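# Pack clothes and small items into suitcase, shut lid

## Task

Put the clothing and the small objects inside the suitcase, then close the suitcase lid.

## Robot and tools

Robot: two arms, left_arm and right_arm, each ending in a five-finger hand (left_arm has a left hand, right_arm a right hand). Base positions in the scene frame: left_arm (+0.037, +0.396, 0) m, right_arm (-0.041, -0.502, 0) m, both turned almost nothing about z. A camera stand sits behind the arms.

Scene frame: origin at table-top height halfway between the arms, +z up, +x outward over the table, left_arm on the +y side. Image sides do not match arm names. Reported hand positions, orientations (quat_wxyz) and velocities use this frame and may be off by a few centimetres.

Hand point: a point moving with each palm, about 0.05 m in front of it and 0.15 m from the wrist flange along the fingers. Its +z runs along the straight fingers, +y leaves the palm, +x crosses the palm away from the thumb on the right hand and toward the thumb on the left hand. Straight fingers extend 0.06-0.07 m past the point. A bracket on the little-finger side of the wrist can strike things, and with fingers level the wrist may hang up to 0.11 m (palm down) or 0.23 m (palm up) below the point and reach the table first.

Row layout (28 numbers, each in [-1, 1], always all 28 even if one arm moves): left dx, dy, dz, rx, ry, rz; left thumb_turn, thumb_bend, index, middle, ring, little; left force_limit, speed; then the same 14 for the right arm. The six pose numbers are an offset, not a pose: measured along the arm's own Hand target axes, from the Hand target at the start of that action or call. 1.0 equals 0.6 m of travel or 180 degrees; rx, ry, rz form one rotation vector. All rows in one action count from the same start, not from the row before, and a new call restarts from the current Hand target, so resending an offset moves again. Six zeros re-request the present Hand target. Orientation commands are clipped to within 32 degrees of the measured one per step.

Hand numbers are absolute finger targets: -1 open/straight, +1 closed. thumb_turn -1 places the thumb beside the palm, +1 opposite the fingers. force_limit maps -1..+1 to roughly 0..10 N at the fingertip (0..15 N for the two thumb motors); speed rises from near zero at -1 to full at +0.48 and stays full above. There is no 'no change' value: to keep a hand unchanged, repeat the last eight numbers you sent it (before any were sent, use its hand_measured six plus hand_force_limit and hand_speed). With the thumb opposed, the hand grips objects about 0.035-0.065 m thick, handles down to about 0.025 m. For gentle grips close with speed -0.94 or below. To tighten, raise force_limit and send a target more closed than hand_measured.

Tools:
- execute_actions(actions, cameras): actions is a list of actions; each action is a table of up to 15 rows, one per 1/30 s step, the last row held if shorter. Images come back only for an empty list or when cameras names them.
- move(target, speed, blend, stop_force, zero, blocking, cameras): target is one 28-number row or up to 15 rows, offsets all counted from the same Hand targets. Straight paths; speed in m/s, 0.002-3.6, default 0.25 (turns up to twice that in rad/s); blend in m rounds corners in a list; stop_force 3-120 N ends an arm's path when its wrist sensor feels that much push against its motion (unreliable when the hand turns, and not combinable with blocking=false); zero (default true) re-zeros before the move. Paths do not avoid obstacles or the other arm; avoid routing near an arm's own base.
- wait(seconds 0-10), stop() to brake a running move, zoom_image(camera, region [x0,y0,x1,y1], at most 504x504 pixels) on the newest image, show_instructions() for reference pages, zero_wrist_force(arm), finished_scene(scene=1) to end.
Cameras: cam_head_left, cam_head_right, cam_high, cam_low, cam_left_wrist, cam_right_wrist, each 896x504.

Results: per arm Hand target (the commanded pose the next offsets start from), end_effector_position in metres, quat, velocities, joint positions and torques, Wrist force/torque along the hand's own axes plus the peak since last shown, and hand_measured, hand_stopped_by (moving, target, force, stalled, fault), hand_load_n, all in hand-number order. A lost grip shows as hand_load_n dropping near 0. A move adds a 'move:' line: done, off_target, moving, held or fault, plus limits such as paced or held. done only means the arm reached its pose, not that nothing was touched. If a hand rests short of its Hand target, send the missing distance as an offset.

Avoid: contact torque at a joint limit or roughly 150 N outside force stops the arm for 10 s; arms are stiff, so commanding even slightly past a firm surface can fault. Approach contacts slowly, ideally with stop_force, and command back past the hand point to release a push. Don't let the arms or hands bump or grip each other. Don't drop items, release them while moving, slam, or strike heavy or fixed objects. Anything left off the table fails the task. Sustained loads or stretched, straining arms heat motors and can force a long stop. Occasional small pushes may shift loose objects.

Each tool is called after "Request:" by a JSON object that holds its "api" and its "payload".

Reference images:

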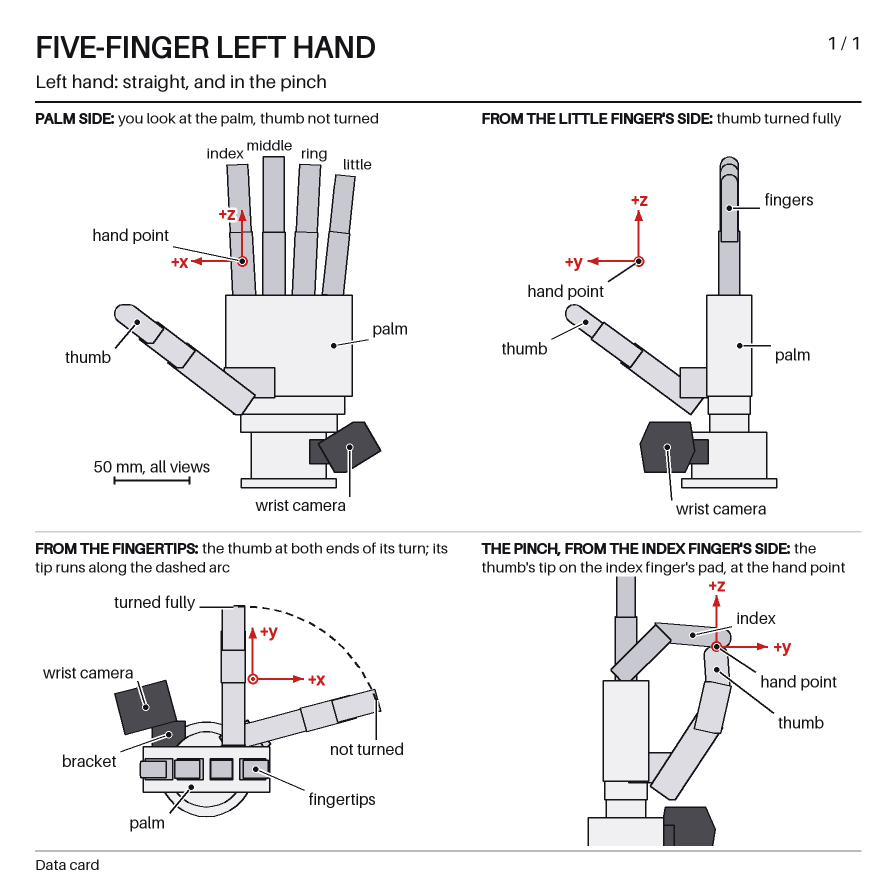

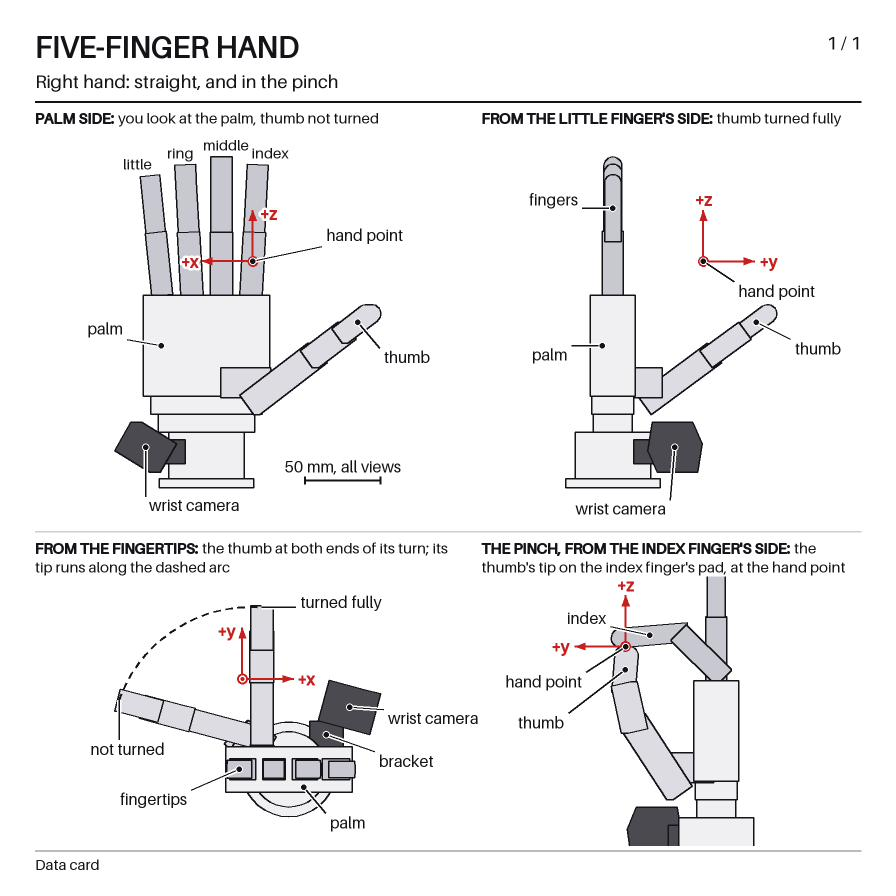

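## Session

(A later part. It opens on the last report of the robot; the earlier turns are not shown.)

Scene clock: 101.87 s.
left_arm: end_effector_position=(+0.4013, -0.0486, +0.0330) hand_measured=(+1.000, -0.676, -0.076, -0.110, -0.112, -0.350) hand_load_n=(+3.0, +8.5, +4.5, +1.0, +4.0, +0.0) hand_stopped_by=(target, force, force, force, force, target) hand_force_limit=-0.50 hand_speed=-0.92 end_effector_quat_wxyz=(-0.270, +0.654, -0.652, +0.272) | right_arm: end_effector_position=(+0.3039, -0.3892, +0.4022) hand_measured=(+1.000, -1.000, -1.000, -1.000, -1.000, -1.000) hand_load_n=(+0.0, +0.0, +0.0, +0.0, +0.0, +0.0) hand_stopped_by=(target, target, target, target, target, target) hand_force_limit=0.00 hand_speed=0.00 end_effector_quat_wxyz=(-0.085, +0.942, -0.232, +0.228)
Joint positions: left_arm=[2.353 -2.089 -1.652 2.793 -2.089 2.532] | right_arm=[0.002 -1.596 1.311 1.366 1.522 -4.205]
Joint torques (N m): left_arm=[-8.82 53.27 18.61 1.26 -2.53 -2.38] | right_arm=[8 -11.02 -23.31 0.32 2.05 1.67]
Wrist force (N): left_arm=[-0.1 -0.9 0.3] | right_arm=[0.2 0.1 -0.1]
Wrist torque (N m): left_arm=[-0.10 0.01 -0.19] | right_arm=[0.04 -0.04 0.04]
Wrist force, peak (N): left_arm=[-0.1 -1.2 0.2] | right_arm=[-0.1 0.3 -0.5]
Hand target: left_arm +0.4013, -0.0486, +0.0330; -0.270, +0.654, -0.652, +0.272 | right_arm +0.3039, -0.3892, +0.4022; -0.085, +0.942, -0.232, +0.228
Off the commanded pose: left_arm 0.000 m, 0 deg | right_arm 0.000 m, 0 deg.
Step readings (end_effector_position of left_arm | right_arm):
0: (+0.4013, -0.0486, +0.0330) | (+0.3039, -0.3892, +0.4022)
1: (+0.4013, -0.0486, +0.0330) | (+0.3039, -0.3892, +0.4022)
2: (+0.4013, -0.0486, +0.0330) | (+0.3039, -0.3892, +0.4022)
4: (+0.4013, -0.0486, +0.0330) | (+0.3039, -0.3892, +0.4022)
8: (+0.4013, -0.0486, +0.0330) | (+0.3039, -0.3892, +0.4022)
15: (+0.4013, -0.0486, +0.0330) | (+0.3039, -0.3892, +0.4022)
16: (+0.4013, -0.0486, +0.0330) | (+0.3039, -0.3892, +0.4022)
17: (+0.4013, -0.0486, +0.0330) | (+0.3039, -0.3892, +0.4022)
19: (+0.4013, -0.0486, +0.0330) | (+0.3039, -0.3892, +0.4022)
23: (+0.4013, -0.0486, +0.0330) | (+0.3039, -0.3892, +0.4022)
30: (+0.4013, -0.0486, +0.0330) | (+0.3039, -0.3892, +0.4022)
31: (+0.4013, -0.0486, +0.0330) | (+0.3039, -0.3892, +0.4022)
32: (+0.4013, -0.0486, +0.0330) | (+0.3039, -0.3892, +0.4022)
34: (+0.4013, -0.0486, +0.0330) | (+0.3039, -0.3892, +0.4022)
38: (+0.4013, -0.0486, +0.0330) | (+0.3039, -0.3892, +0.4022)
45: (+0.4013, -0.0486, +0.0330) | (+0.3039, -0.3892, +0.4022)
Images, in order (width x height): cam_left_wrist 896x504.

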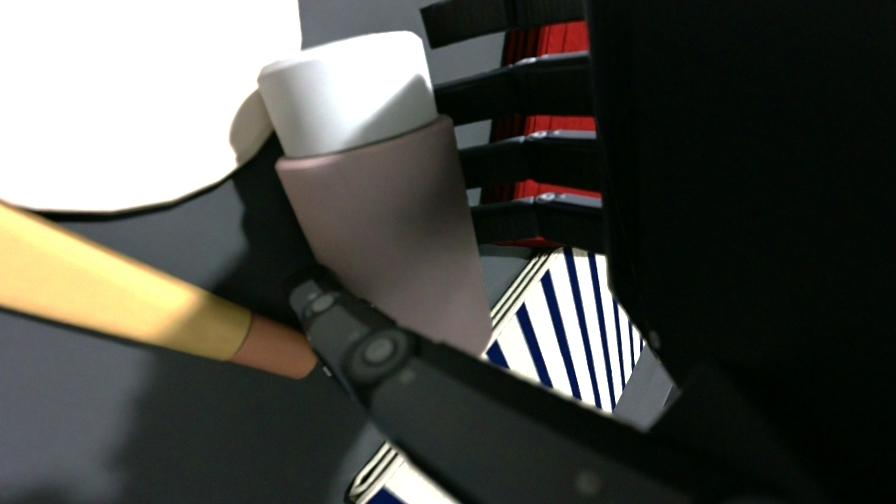

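Request:
{"api": "move", "payload": {"target": [0, -0.0589, -0.0589, 0, 0, 0, 1, -0.2, 0.1, 0.15, 0.1, -0.35, -0.5, -0.92, 0, 0, 0, 0, 0, 0, 1, -1, -1, -1, -1, -1, 0.0, 0.0], "cameras": ["cam_left_wrist", "cam_low"], "speed": 0.08}}

Scene clock: 104.40 s.
left_arm: end_effector_position=(+0.4013, -0.0484, +0.0830) hand_measured=(+1.000, -0.676, -0.076, -0.110, -0.112, -0.350) hand_load_n=(+3.0, +8.5, +4.5, +1.0, +3.5, +0.0) hand_stopped_by=(target, force, force, force, force, target) hand_force_limit=-0.50 hand_speed=-0.92 end_effector_quat_wxyz=(-0.270, +0.654, -0.652, +0.272) | right_arm: end_effector_position=(+0.3039, -0.3892, +0.4022) hand_measured=(+1.000, -1.000, -1.000, -1.000, -1.000, -1.000) hand_load_n=(+0.0, +0.0, +0.0, +0.0, +0.0, +0.0) hand_stopped_by=(target, target, target, target, target, target) hand_force_limit=0.00 hand_speed=0.00 end_effector_quat_wxyz=(-0.085, +0.942, -0.232, +0.228)
Joint positions: left_arm=[2.353 -2.028 -1.601 2.68 -2.088 2.532] | right_arm=[0.002 -1.596 1.311 1.366 1.522 -4.205]
Joint torques (N m): left_arm=[12.94 28.93 12.81 0.54 1.12 0.78] | right_arm=[7.37 -10.56 -22.86 0.58 2.05 1.8]
Wrist force (N): left_arm=[0.1 -0.4 0.4] | right_arm=[0.0 0.3 0.1]
Wrist torque (N m): left_arm=[-0.08 -0.02 -0.17] | right_arm=[0.04 -0.02 0.03]
Wrist force, peak (N): left_arm=[0.2 -1.4 -0.5] | right_arm=[0.0 0.4 0.2]
Hand target: left_arm +0.4012, -0.0483, +0.0829; -0.270, +0.654, -0.652, +0.272 | right_arm +0.3039, -0.3892, +0.4022; -0.085, +0.942, -0.232, +0.228
Off the commanded pose: left_arm 0.000 m, 0 deg | right_arm 0.000 m, 0 deg.
move: done
Images, in order (width x height): cam_low 896x504, cam_left_wrist 896x504.

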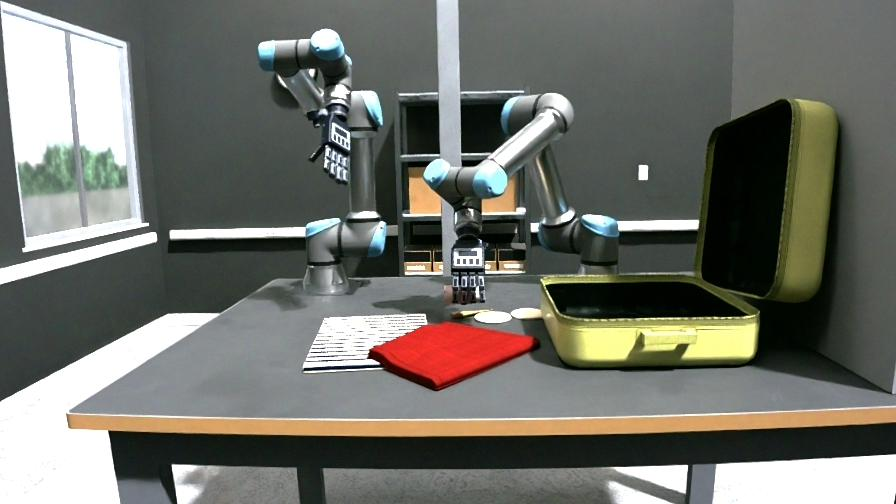

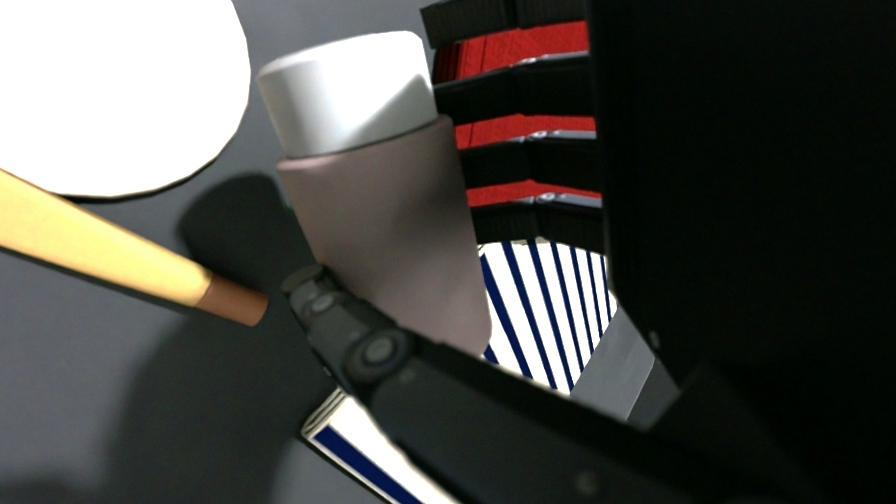

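Request:
{"api": "move", "payload": {"target": [[0, -0.2592, -0.2592, 0, 0, 0, 1, -0.2, 0.1, 0.15, 0.1, -0.35, -0.5, -0.92, 0, 0, 0, 0, 0, 0, 1, -1, -1, -1, -1, -1, 0.0, 0.0],[-0.7467, -0.5845, 0.0731, 0, 0, 0, 1, -0.2, 0.1, 0.15, 0.1, -0.35, -0.5, -0.92, 0, 0, 0, 0, 0, 0, 1, -1, -1, -1, -1, -1, 0.0, 0.0],[-0.7467, -0.5845, 0.0731, 0, 0, 0, 1, -0.2, 0.1, 0.15, 0.1, -0.35, -0.5, -0.92, -0.2295, -0.3357, -0.0912, 0.0758, 0.066, 0.3366, 1, -1, -1, -1, -1, -1, 0.0, 0.0]], "cameras": ["all"], "speed": 0.3, "blend": [0.05, 0, 0]}}

Scene clock: 121.70 s.
left_arm: end_effector_position=(+0.6794, +0.4009, +0.2985) hand_measured=(+1.000, -0.676, -0.076, -0.110, -0.112, -0.350) hand_load_n=(+3.0, +8.5, +4.5, +1.0, +3.5, +0.0) hand_stopped_by=(target, force, force, force, force, target) hand_force_limit=-0.50 hand_speed=-0.92 end_effector_quat_wxyz=(-0.270, +0.654, -0.652, +0.272) | right_arm: end_effector_position=(+0.2497, -0.1499, +0.4504) hand_measured=(+1.000, -1.000, -1.000, -1.000, -1.000, -1.000) hand_load_n=(+0.0, +0.0, +0.0, +0.0, -0.5, +0.0) hand_stopped_by=(target, target, target, target, target, target) hand_force_limit=0.00 hand_speed=0.00 end_effector_quat_wxyz=(-0.271, +0.654, -0.653, +0.270) end_effector_velocity=(+0.000, +0.000, +0.000) end_effector_angular_velocity=(+0.004, -0.001, -0.004)
Joint positions: left_arm=[3.466 -1.991 -1.06 2.237 -1.333 3.38] | right_arm=[0.723 -1.461 1.084 1.308 2.063 -2.575]
Joint velocities: left_arm=[within noise] | right_arm=[0 0 0 0 0.001 0.006]
Joint torques (N m): left_arm=[13.05 29.9 25.24 -2.38 2.07 2.46] | right_arm=[7.73 -23.45 -15.54 -1.21 1.78 1.77]
Wrist force (N): left_arm=[0.1 -0.5 0.1] | right_arm=[-0.3 -0.2 0.3]
Wrist torque (N m): left_arm=[-0.08 -0.02 -0.19] | right_arm=[0.02 0.06 0.02]
Wrist force, peak (N): left_arm=[-2.2 -1.5 1.1] | right_arm=[-1.3 -0.1 0.1]
Hand target: left_arm +0.6794, +0.4009, +0.2985; -0.270, +0.654, -0.652, +0.272 | right_arm +0.2496, -0.1499, +0.4504; -0.271, +0.654, -0.653, +0.270
Off the commanded pose: left_arm 0.000 m, 0 deg | right_arm 0.000 m, 0 deg.
move: done

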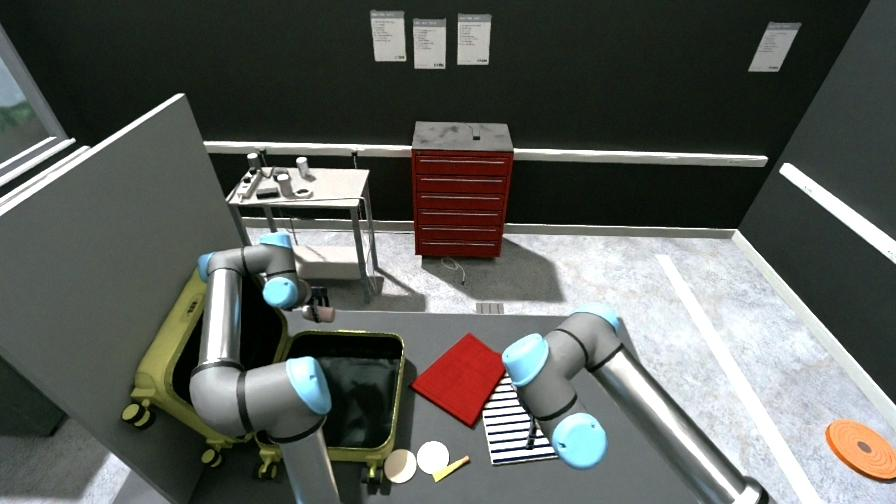

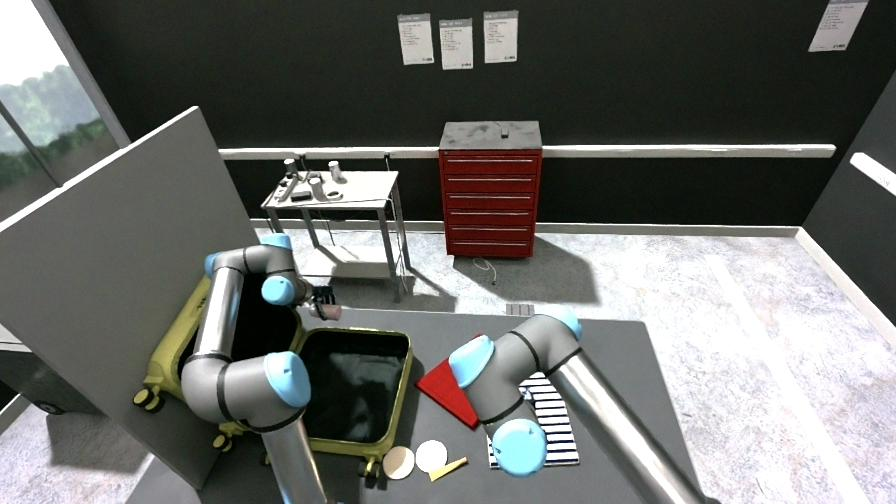

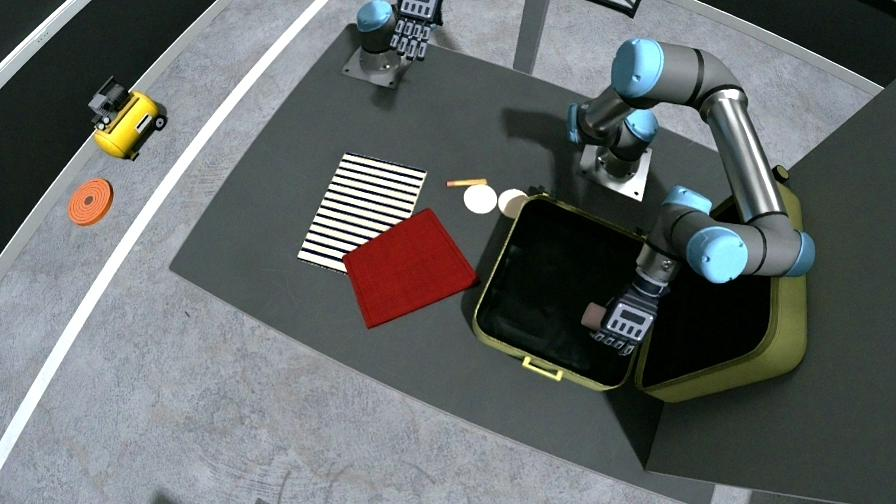

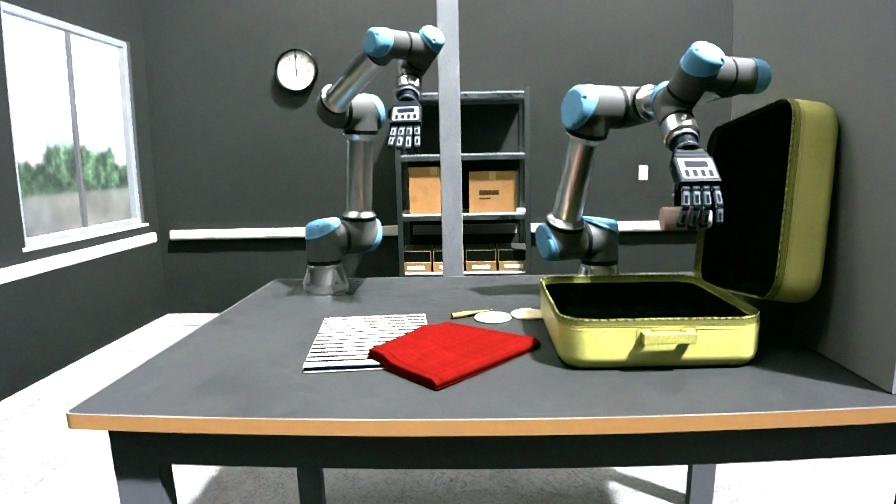

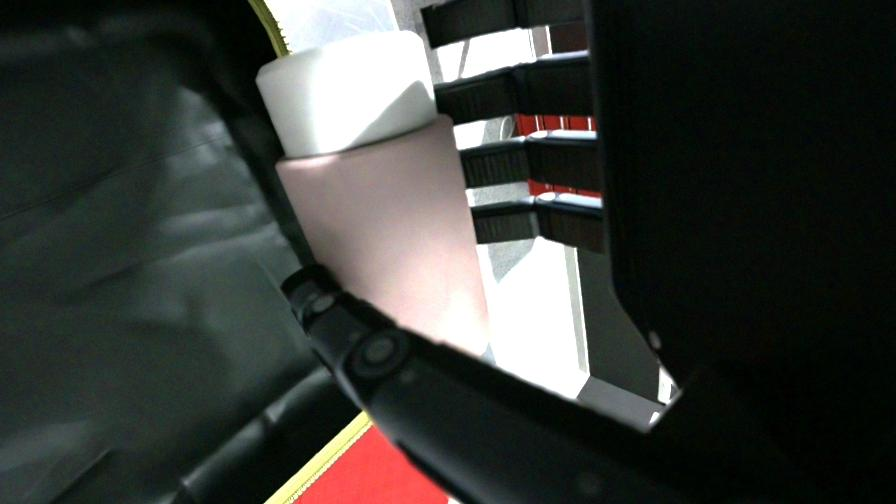

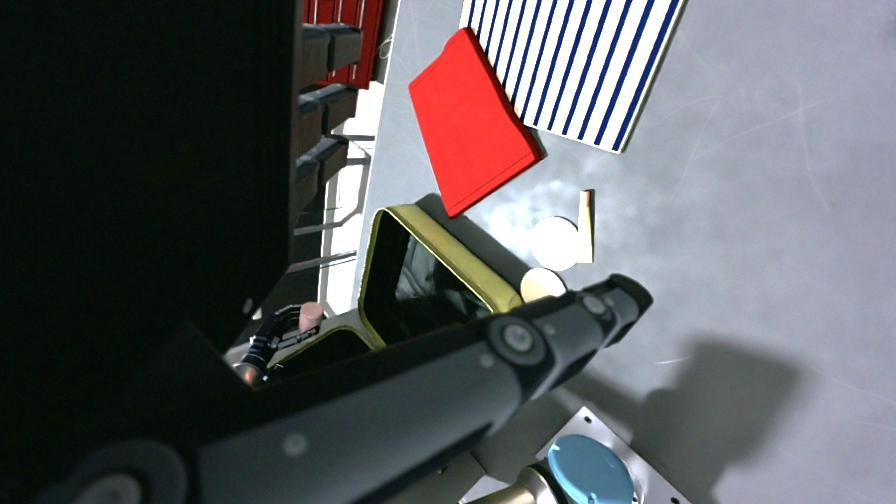

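Request:
{"api": "move", "payload": {"target": [-0.0833, 0.0471, -0.0471, 0, -0.3536, -0.3536, 1, -0.2, 0.1, 0.15, 0.1, -0.35, -0.5, -0.92, -0.0833, -0.1178, 0.1178, 0, 0, 0, -1, -1, -1, -1, -1, -1, 0.0, 0.0], "cameras": ["all"], "speed": 0.3}}

Scene clock: 147.73 s.
left_arm: end_effector_position=(+0.6394, +0.4508, +0.2981) hand_measured=(+1.000, -0.676, -0.076, -0.110, -0.112, -0.350) hand_load_n=(+3.0, +8.5, +4.5, +1.0, +3.5, +0.0) hand_stopped_by=(target, force, force, force, force, target) hand_force_limit=-0.50 hand_speed=-0.92 end_effector_quat_wxyz=(-0.381, +0.925, +0.001, +0.000) end_effector_velocity=(+0.000, +0.001, +0.000) end_effector_angular_velocity=(+0.001, -0.002, +0.005) | right_arm: end_effector_position=(+0.3496, -0.0998, +0.4504) hand_measured=(-1.000, -1.000, -1.000, -1.000, -1.000, -1.000) hand_load_n=(+0.0, +0.0, +0.0, +0.0, +0.0, +0.0) hand_stopped_by=(target, target, target, target, target, target) hand_force_limit=0.00 hand_speed=0.00 end_effector_quat_wxyz=(-0.271, +0.654, -0.653, +0.270)
Joint positions: left_arm=[3.226 -2.26 -0.786 1.571 -2.347 1.705] | right_arm=[0.655 -1.19 0.73 1.365 2.022 -2.636]
Joint velocities: left_arm=[0.001 0 -0.001 0 -0.001 -0.005] | right_arm=[within noise]
Joint torques (N m): left_arm=[-4.94 61.48 16.04 -4.01 0.83 -2.5] | right_arm=[8.19 -38.69 -14.81 -1.69 1.52 1.66]
Wrist force (N): left_arm=[0.0 -0.4 0.3] | right_arm=[-0.6 -0.2 0.8]
Wrist torque (N m): left_arm=[-0.20 0.03 -0.11] | right_arm=[-0.01 0.13 0.06]
Wrist force, peak (N): left_arm=[1.0 -0.6 0.0] | right_arm=[-0.9 -0.6 0.7]
Hand target: left_arm +0.6394, +0.4508, +0.2982; -0.381, +0.925, +0.001, +0.000 | right_arm +0.3495, -0.0998, +0.4504; -0.271, +0.654, -0.653, +0.270
Off the commanded pose: left_arm 0.000 m, 0 deg | right_arm 0.000 m, 0 deg.
move: done

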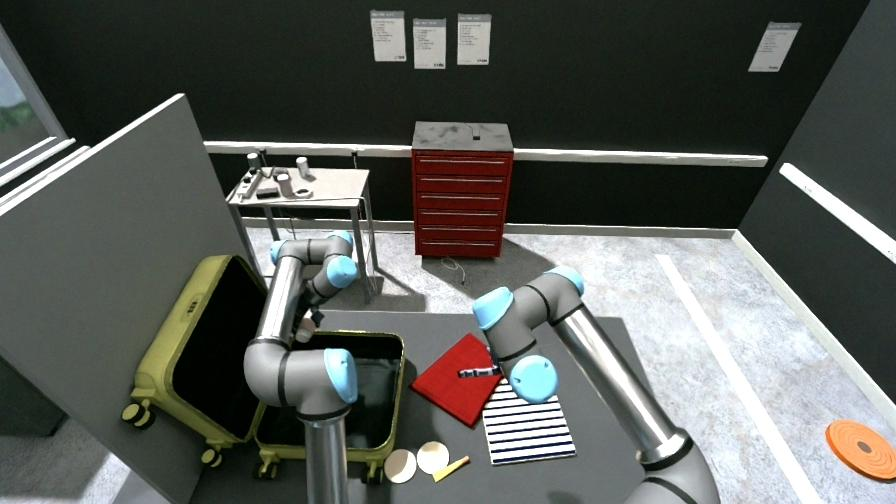

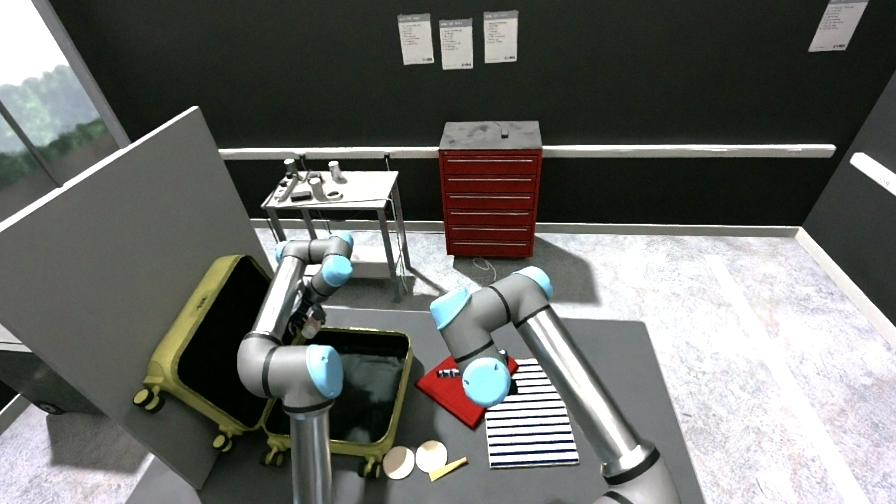

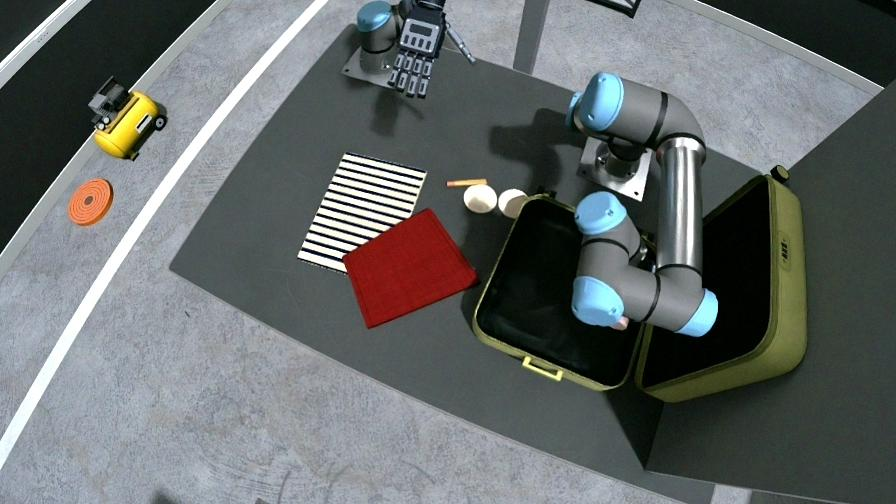

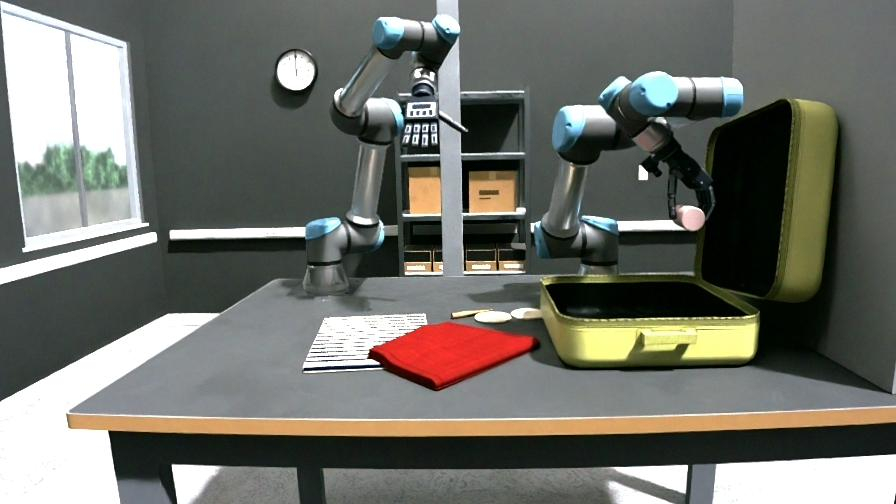

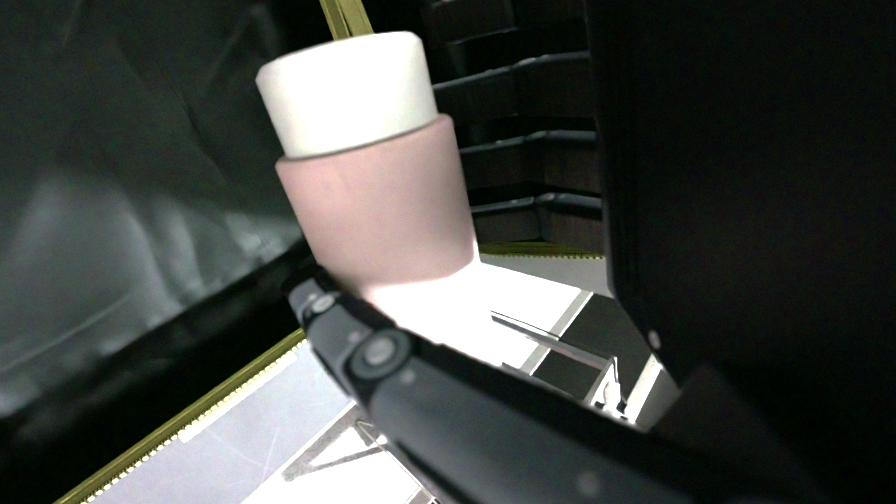

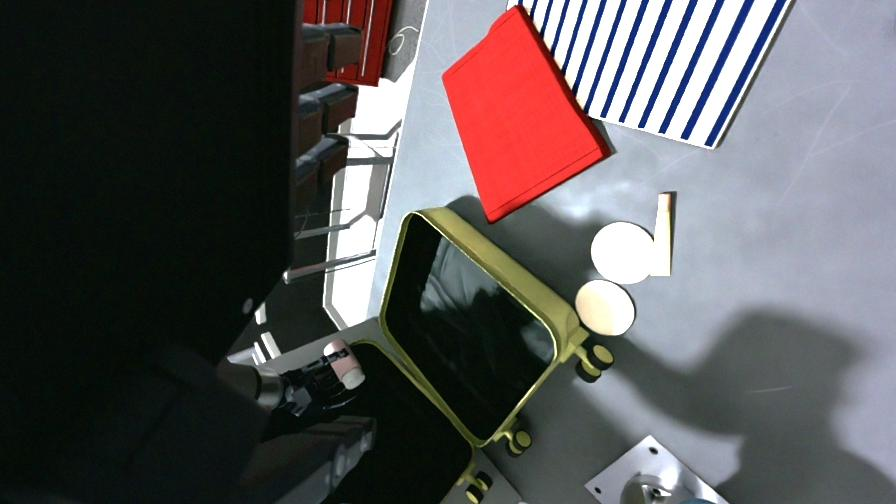

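Request:
{"api": "move", "payload": {"target": [0, 0.2451, 0.2451, 0, 0, 0, 1, -0.2, 0.1, 0.15, 0.1, -0.35, -0.5, -0.92, 0, 0, 0, 0, 0, 0, -1, -1, -1, -1, -1, -1, 0.0, 0.0], "cameras": ["cam_right_wrist", "cam_high", "cam_low", "cam_left_wrist"], "speed": 0.2}}

Scene clock: 155.30 s.
left_arm: end_effector_position=(+0.6396, +0.4499, +0.0903) hand_measured=(+1.000, -0.676, -0.076, -0.110, -0.112, -0.350) hand_load_n=(+3.0, +8.5, +4.5, +1.0, +3.5, +0.0) hand_stopped_by=(target, force, force, force, force, target) hand_force_limit=-0.50 hand_speed=-0.92 end_effector_quat_wxyz=(-0.381, +0.925, +0.001, +0.000) | right_arm: end_effector_position=(+0.3495, -0.0998, +0.4504) hand_measured=(-1.000, -1.000, -1.000, -1.000, -1.000, -1.000) hand_load_n=(+0.0, +0.0, +0.0, +0.0, +0.0, +0.0) hand_stopped_by=(target, target, target, target, target, target) hand_force_limit=0.00 hand_speed=0.00 end_effector_quat_wxyz=(-0.271, +0.654, -0.653, +0.270)
Joint positions: left_arm=[3.224 -2.346 -1.179 2.047 -2.348 1.702] | right_arm=[0.655 -1.191 0.73 1.365 2.022 -2.636]
Joint torques (N m): left_arm=[-3.73 56.95 12.63 -0.01 -2.6 2.57] | right_arm=[9.97 -40.36 -18.17 -1.28 2.9 1.6]
Wrist force (N): left_arm=[-0.2 -0.1 0.3] | right_arm=[-0.4 -0.4 0.7]
Wrist torque (N m): left_arm=[-0.11 0.07 -0.12] | right_arm=[-0.04 0.08 0.08]
Wrist force, peak (N): left_arm=[0.2 -1.9 -1.1] | right_arm=[-0.8 -0.3 0.6]
Hand target: left_arm +0.6397, +0.4500, +0.0902; -0.381, +0.925, +0.001, +0.000 | right_arm +0.3495, -0.0998, +0.4504; -0.271, +0.654, -0.653, +0.270
Off the commanded pose: left_arm 0.000 m, 0 deg | right_arm 0.000 m, 0 deg.
move: done
Images, in order (width x height): cam_high 896x504, cam_low 896x504, cam_left_wrist 896x504, cam_right_wrist 896x504.

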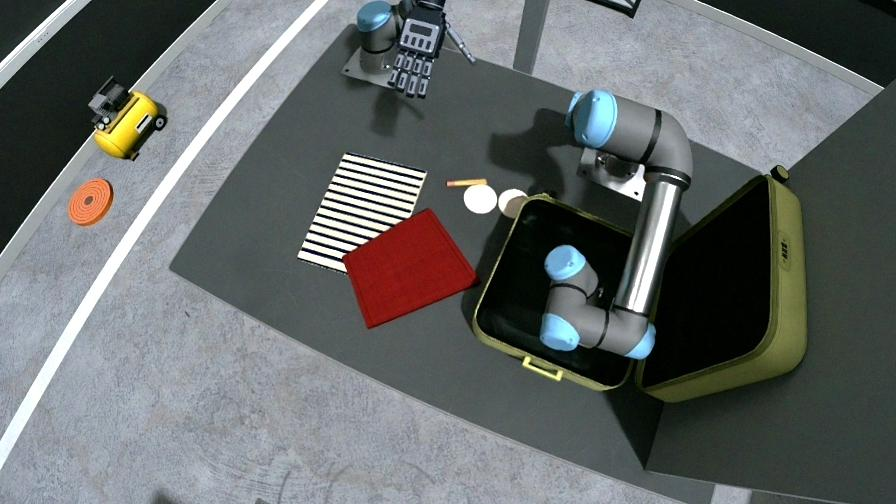

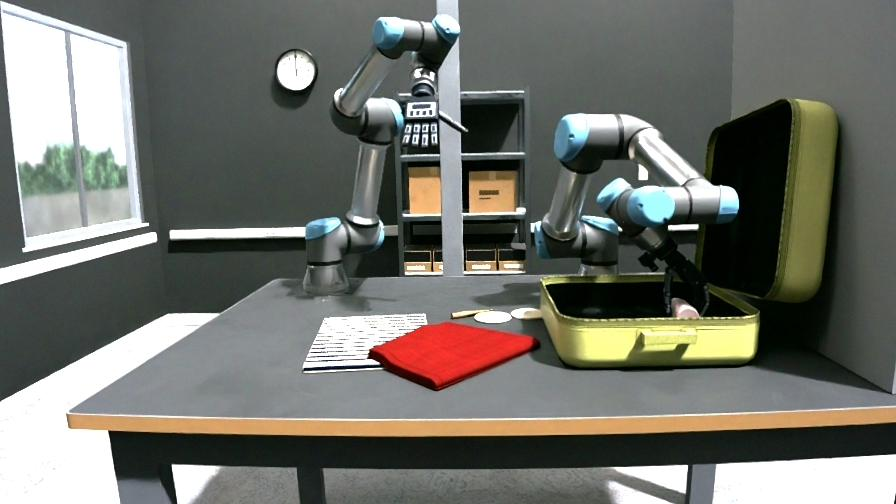

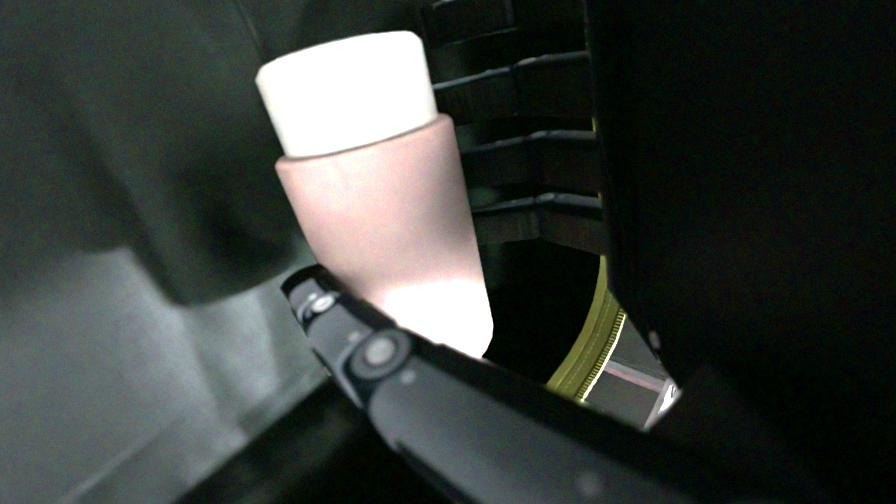

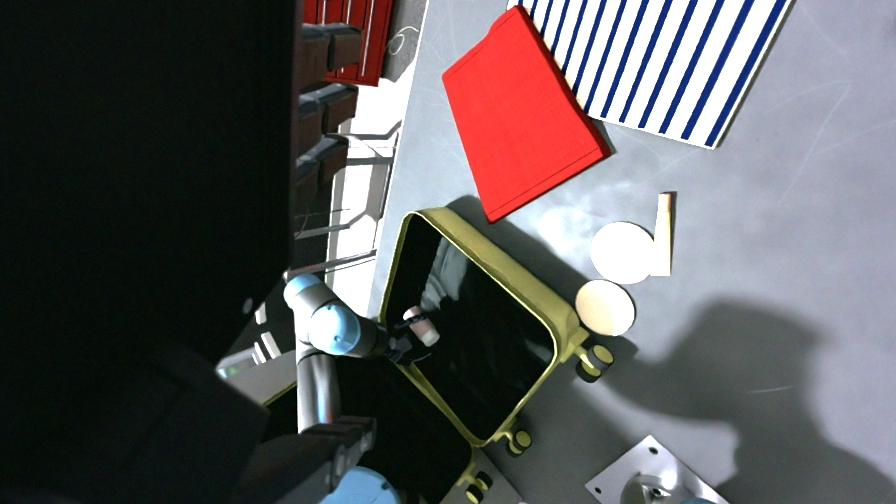

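Request:
{"api": "move", "payload": {"target": [0, 0.0766, 0.0766, 0, 0, 0, 1, -0.2, 0.1, 0.15, 0.1, -0.35, -0.5, -0.92, 0, 0, 0, 0, 0, 0, -1, -1, -1, -1, -1, -1, 0.0, 0.0], "cameras": ["cam_right_wrist", "cam_low", "cam_left_wrist"], "speed": 0.05, "stop_force": 4}}

Scene clock: 158.67 s.
left_arm: end_effector_position=(+0.6397, +0.4497, +0.0374) hand_measured=(+1.000, -0.676, -0.076, -0.110, -0.112, -0.350) hand_load_n=(+0.5, +4.5, +4.0, +0.0, +1.5, +0.5) hand_stopped_by=(target, force, force, force, force, target) hand_force_limit=-0.50 hand_speed=-0.92 end_effector_quat_wxyz=(-0.381, +0.925, +0.001, +0.000) | right_arm: end_effector_position=(+0.3495, -0.0998, +0.4504) hand_measured=(-1.000, -1.000, -1.000, -1.000, -1.000, -1.000) hand_load_n=(+0.0, +0.0, +0.0, +0.0, +0.0, +0.0) hand_stopped_by=(target, target, target, target, target, target) hand_force_limit=0.00 hand_speed=0.00 end_effector_quat_wxyz=(-0.271, +0.654, -0.653, +0.270)
Joint positions: left_arm=[3.224 -2.402 -1.223 2.147 -2.348 1.701] | right_arm=[0.655 -1.191 0.73 1.365 2.022 -2.636]
Joint torques (N m): left_arm=[5.74 41.33 13.13 0.66 -0.04 0.03] | right_arm=[8.84 -39.96 -11.01 -1.28 2.89 1.75]
Wrist force (N): left_arm=[-0.1 -0.1 0.3] | right_arm=[-0.4 -0.4 0.6]
Wrist torque (N m): left_arm=[-0.13 0.07 -0.12] | right_arm=[-0.04 0.09 0.07]
Wrist force, peak (N): left_arm=[0.2 -3.5 -5.4] | right_arm=[-0.9 -0.4 0.5]
Hand target: left_arm +0.6397, +0.4497, +0.0374; -0.381, +0.925, +0.001, +0.000 (not the last commanded pose) | right_arm +0.3495, -0.0998, +0.4504; -0.271, +0.654, -0.653, +0.270
Off the commanded pose: left_arm 0.012 m, 0 deg | right_arm 0.000 m, 0 deg.
move: contact (left_arm)
Images, in order (width x height): cam_low 896x504, cam_left_wrist 896x504, cam_right_wrist 896x504.

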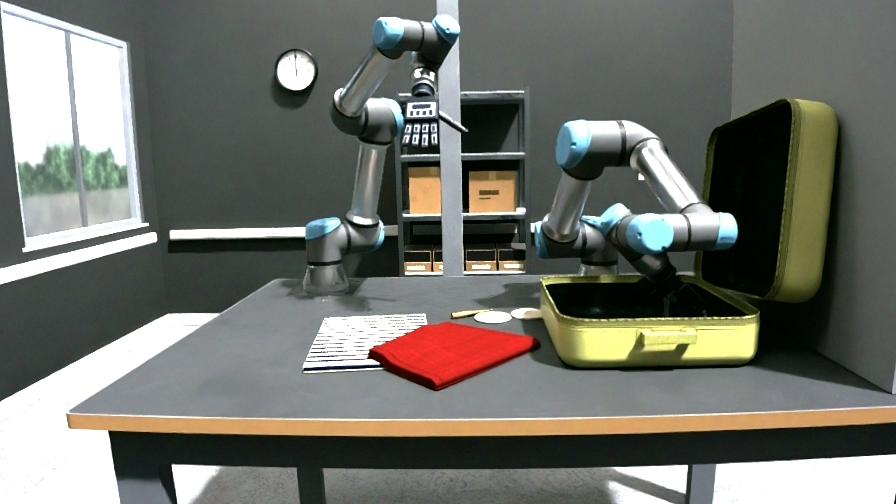

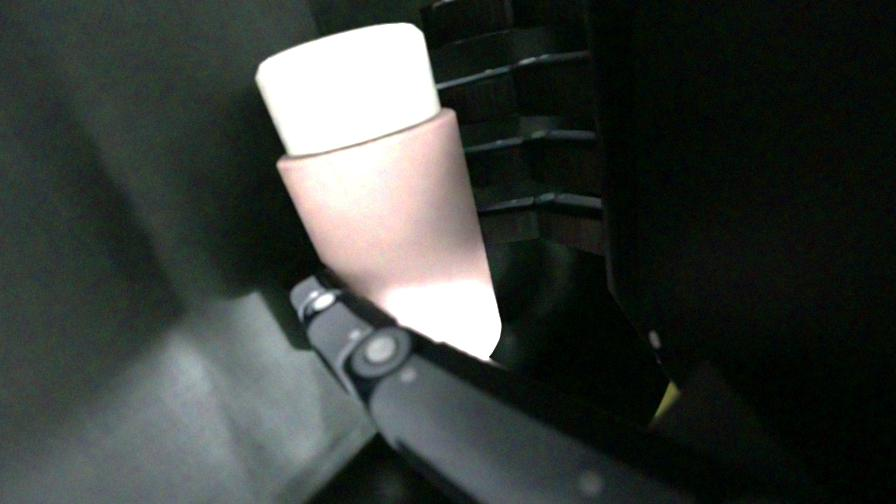

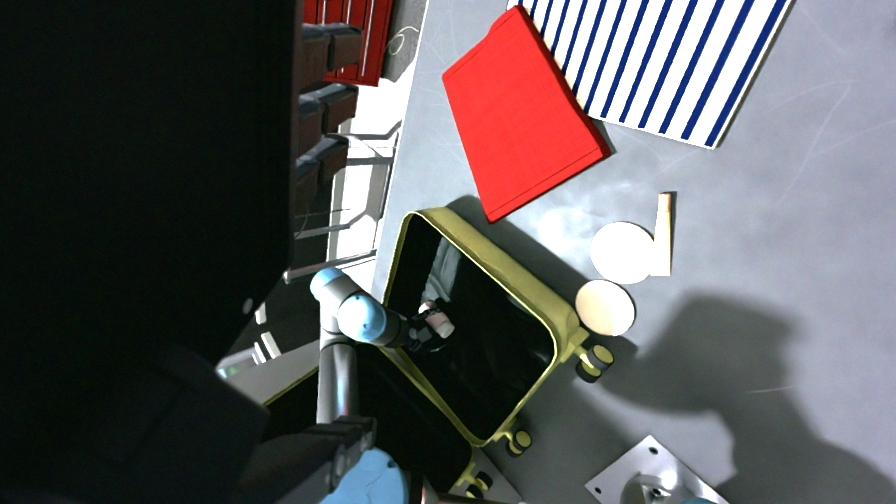

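Request:
{"api": "execute_actions", "payload": {"actions": [[[0,0,0,0,0,0, 1,-0.9,-0.45,-0.45,-0.45,-0.45,-0.5,-0.7, 0,0,0,0,0,0, -1,-1,-1,-1,-1,-1,0,0]],[[0,0,0,0,0,0, 1,-0.9,-0.45,-0.45,-0.45,-0.45,-0.5,-0.7, 0,0,0,0,0,0, -1,-1,-1,-1,-1,-1,0,0]]], "cameras": ["cam_left_wrist", "cam_right_wrist"]}}

Scene clock: 161.40 s.
left_arm: end_effector_position=(+0.6397, +0.4497, +0.0374) hand_measured=(+1.000, -0.900, -0.450, -0.450, -0.450, -0.450) hand_load_n=(+0.0, +0.0, +0.0, +0.0, +0.0, +0.0) hand_stopped_by=(target, target, target, target, target, target) hand_force_limit=-0.50 hand_speed=-0.70 end_effector_quat_wxyz=(-0.381, +0.925, +0.001, +0.000) | right_arm: end_effector_position=(+0.3495, -0.0998, +0.4504) hand_measured=(-1.000, -1.000, -1.000, -1.000, -1.000, -1.000) hand_load_n=(-0.5, +0.0, +0.0, +0.0, +0.0, +0.0) hand_stopped_by=(target, target, target, target, target, target) hand_force_limit=0.00 hand_speed=0.00 end_effector_quat_wxyz=(-0.271, +0.654, -0.653, +0.270)
Joint positions: left_arm=[3.224 -2.402 -1.223 2.147 -2.348 1.701] | right_arm=[0.655 -1.191 0.73 1.365 2.022 -2.636]
Joint torques (N m): left_arm=[11.04 41.51 13.86 0.46 -0.23 2.57] | right_arm=[9.26 -38.8 -10.89 -1.23 2.7 1.45]
Wrist force (N): left_arm=[-0.2 -0.5 0.3] | right_arm=[-0.6 -0.3 0.5]
Wrist torque (N m): left_arm=[-0.16 0.08 -0.12] | right_arm=[-0.01 0.12 0.07]
Wrist force, peak (N): left_arm=[-0.5 -0.2 0.6] | right_arm=[-0.8 -0.5 0.7]
Hand target: left_arm +0.6397, +0.4497, +0.0374; -0.381, +0.925, +0.001, +0.000 | right_arm +0.3495, -0.0998, +0.4504; -0.271, +0.654, -0.653, +0.270
Off the commanded pose: left_arm 0.000 m, 0 deg | right_arm 0.000 m, 0 deg.
Step readings (end_effector_position of left_arm | right_arm):
0: (+0.6397, +0.4497, +0.0374) | (+0.3495, -0.0998, +0.4504)
1: (+0.6397, +0.4497, +0.0374) | (+0.3495, -0.0998, +0.4504)
2: (+0.6397, +0.4497, +0.0374) | (+0.3495, -0.0998, +0.4504)
4: (+0.6397, +0.4497, +0.0374) | (+0.3495, -0.0998, +0.4504)
8: (+0.6397, +0.4497, +0.0374) | (+0.3495, -0.0998, +0.4504)
15: (+0.6397, +0.4497, +0.0374) | (+0.3495, -0.0998, +0.4504)
16: (+0.6397, +0.4497, +0.0374) | (+0.3495, -0.0998, +0.4504)
17: (+0.6397, +0.4497, +0.0374) | (+0.3495, -0.0998, +0.4504)
19: (+0.6397, +0.4497, +0.0374) | (+0.3495, -0.0998, +0.4504)
23: (+0.6397, +0.4497, +0.0374) | (+0.3495, -0.0998, +0.4504)
30: (+0.6397, +0.4497, +0.0374) | (+0.3495, -0.0998, +0.4504)
Images, in order (width x height): cam_left_wrist 896x504, cam_right_wrist 896x504.

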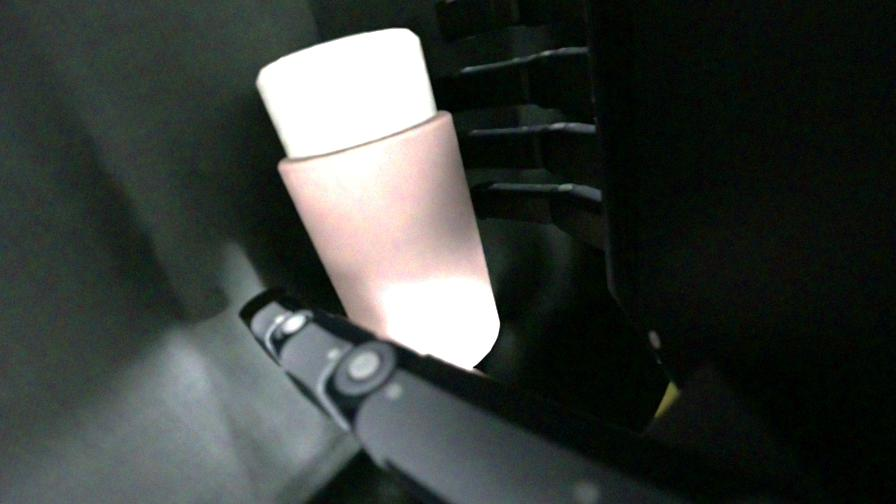

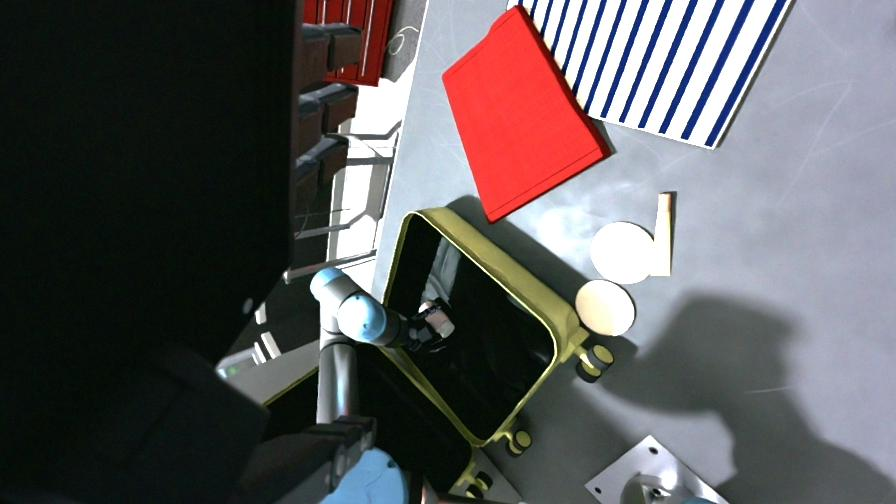

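Request:
{"api": "zoom_image", "payload": {"camera": "cam_right_wrist", "region": [540, 170, 720, 360]}}

Scaled by 2.653.

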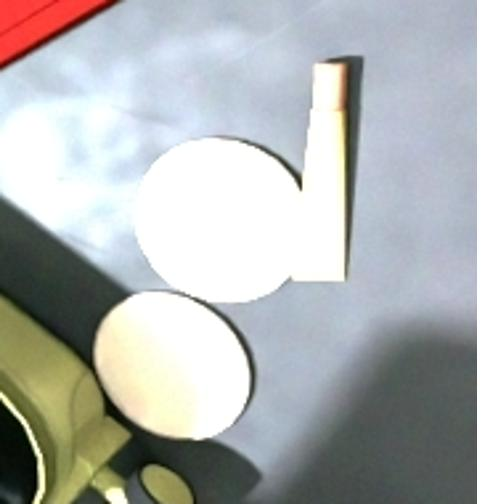

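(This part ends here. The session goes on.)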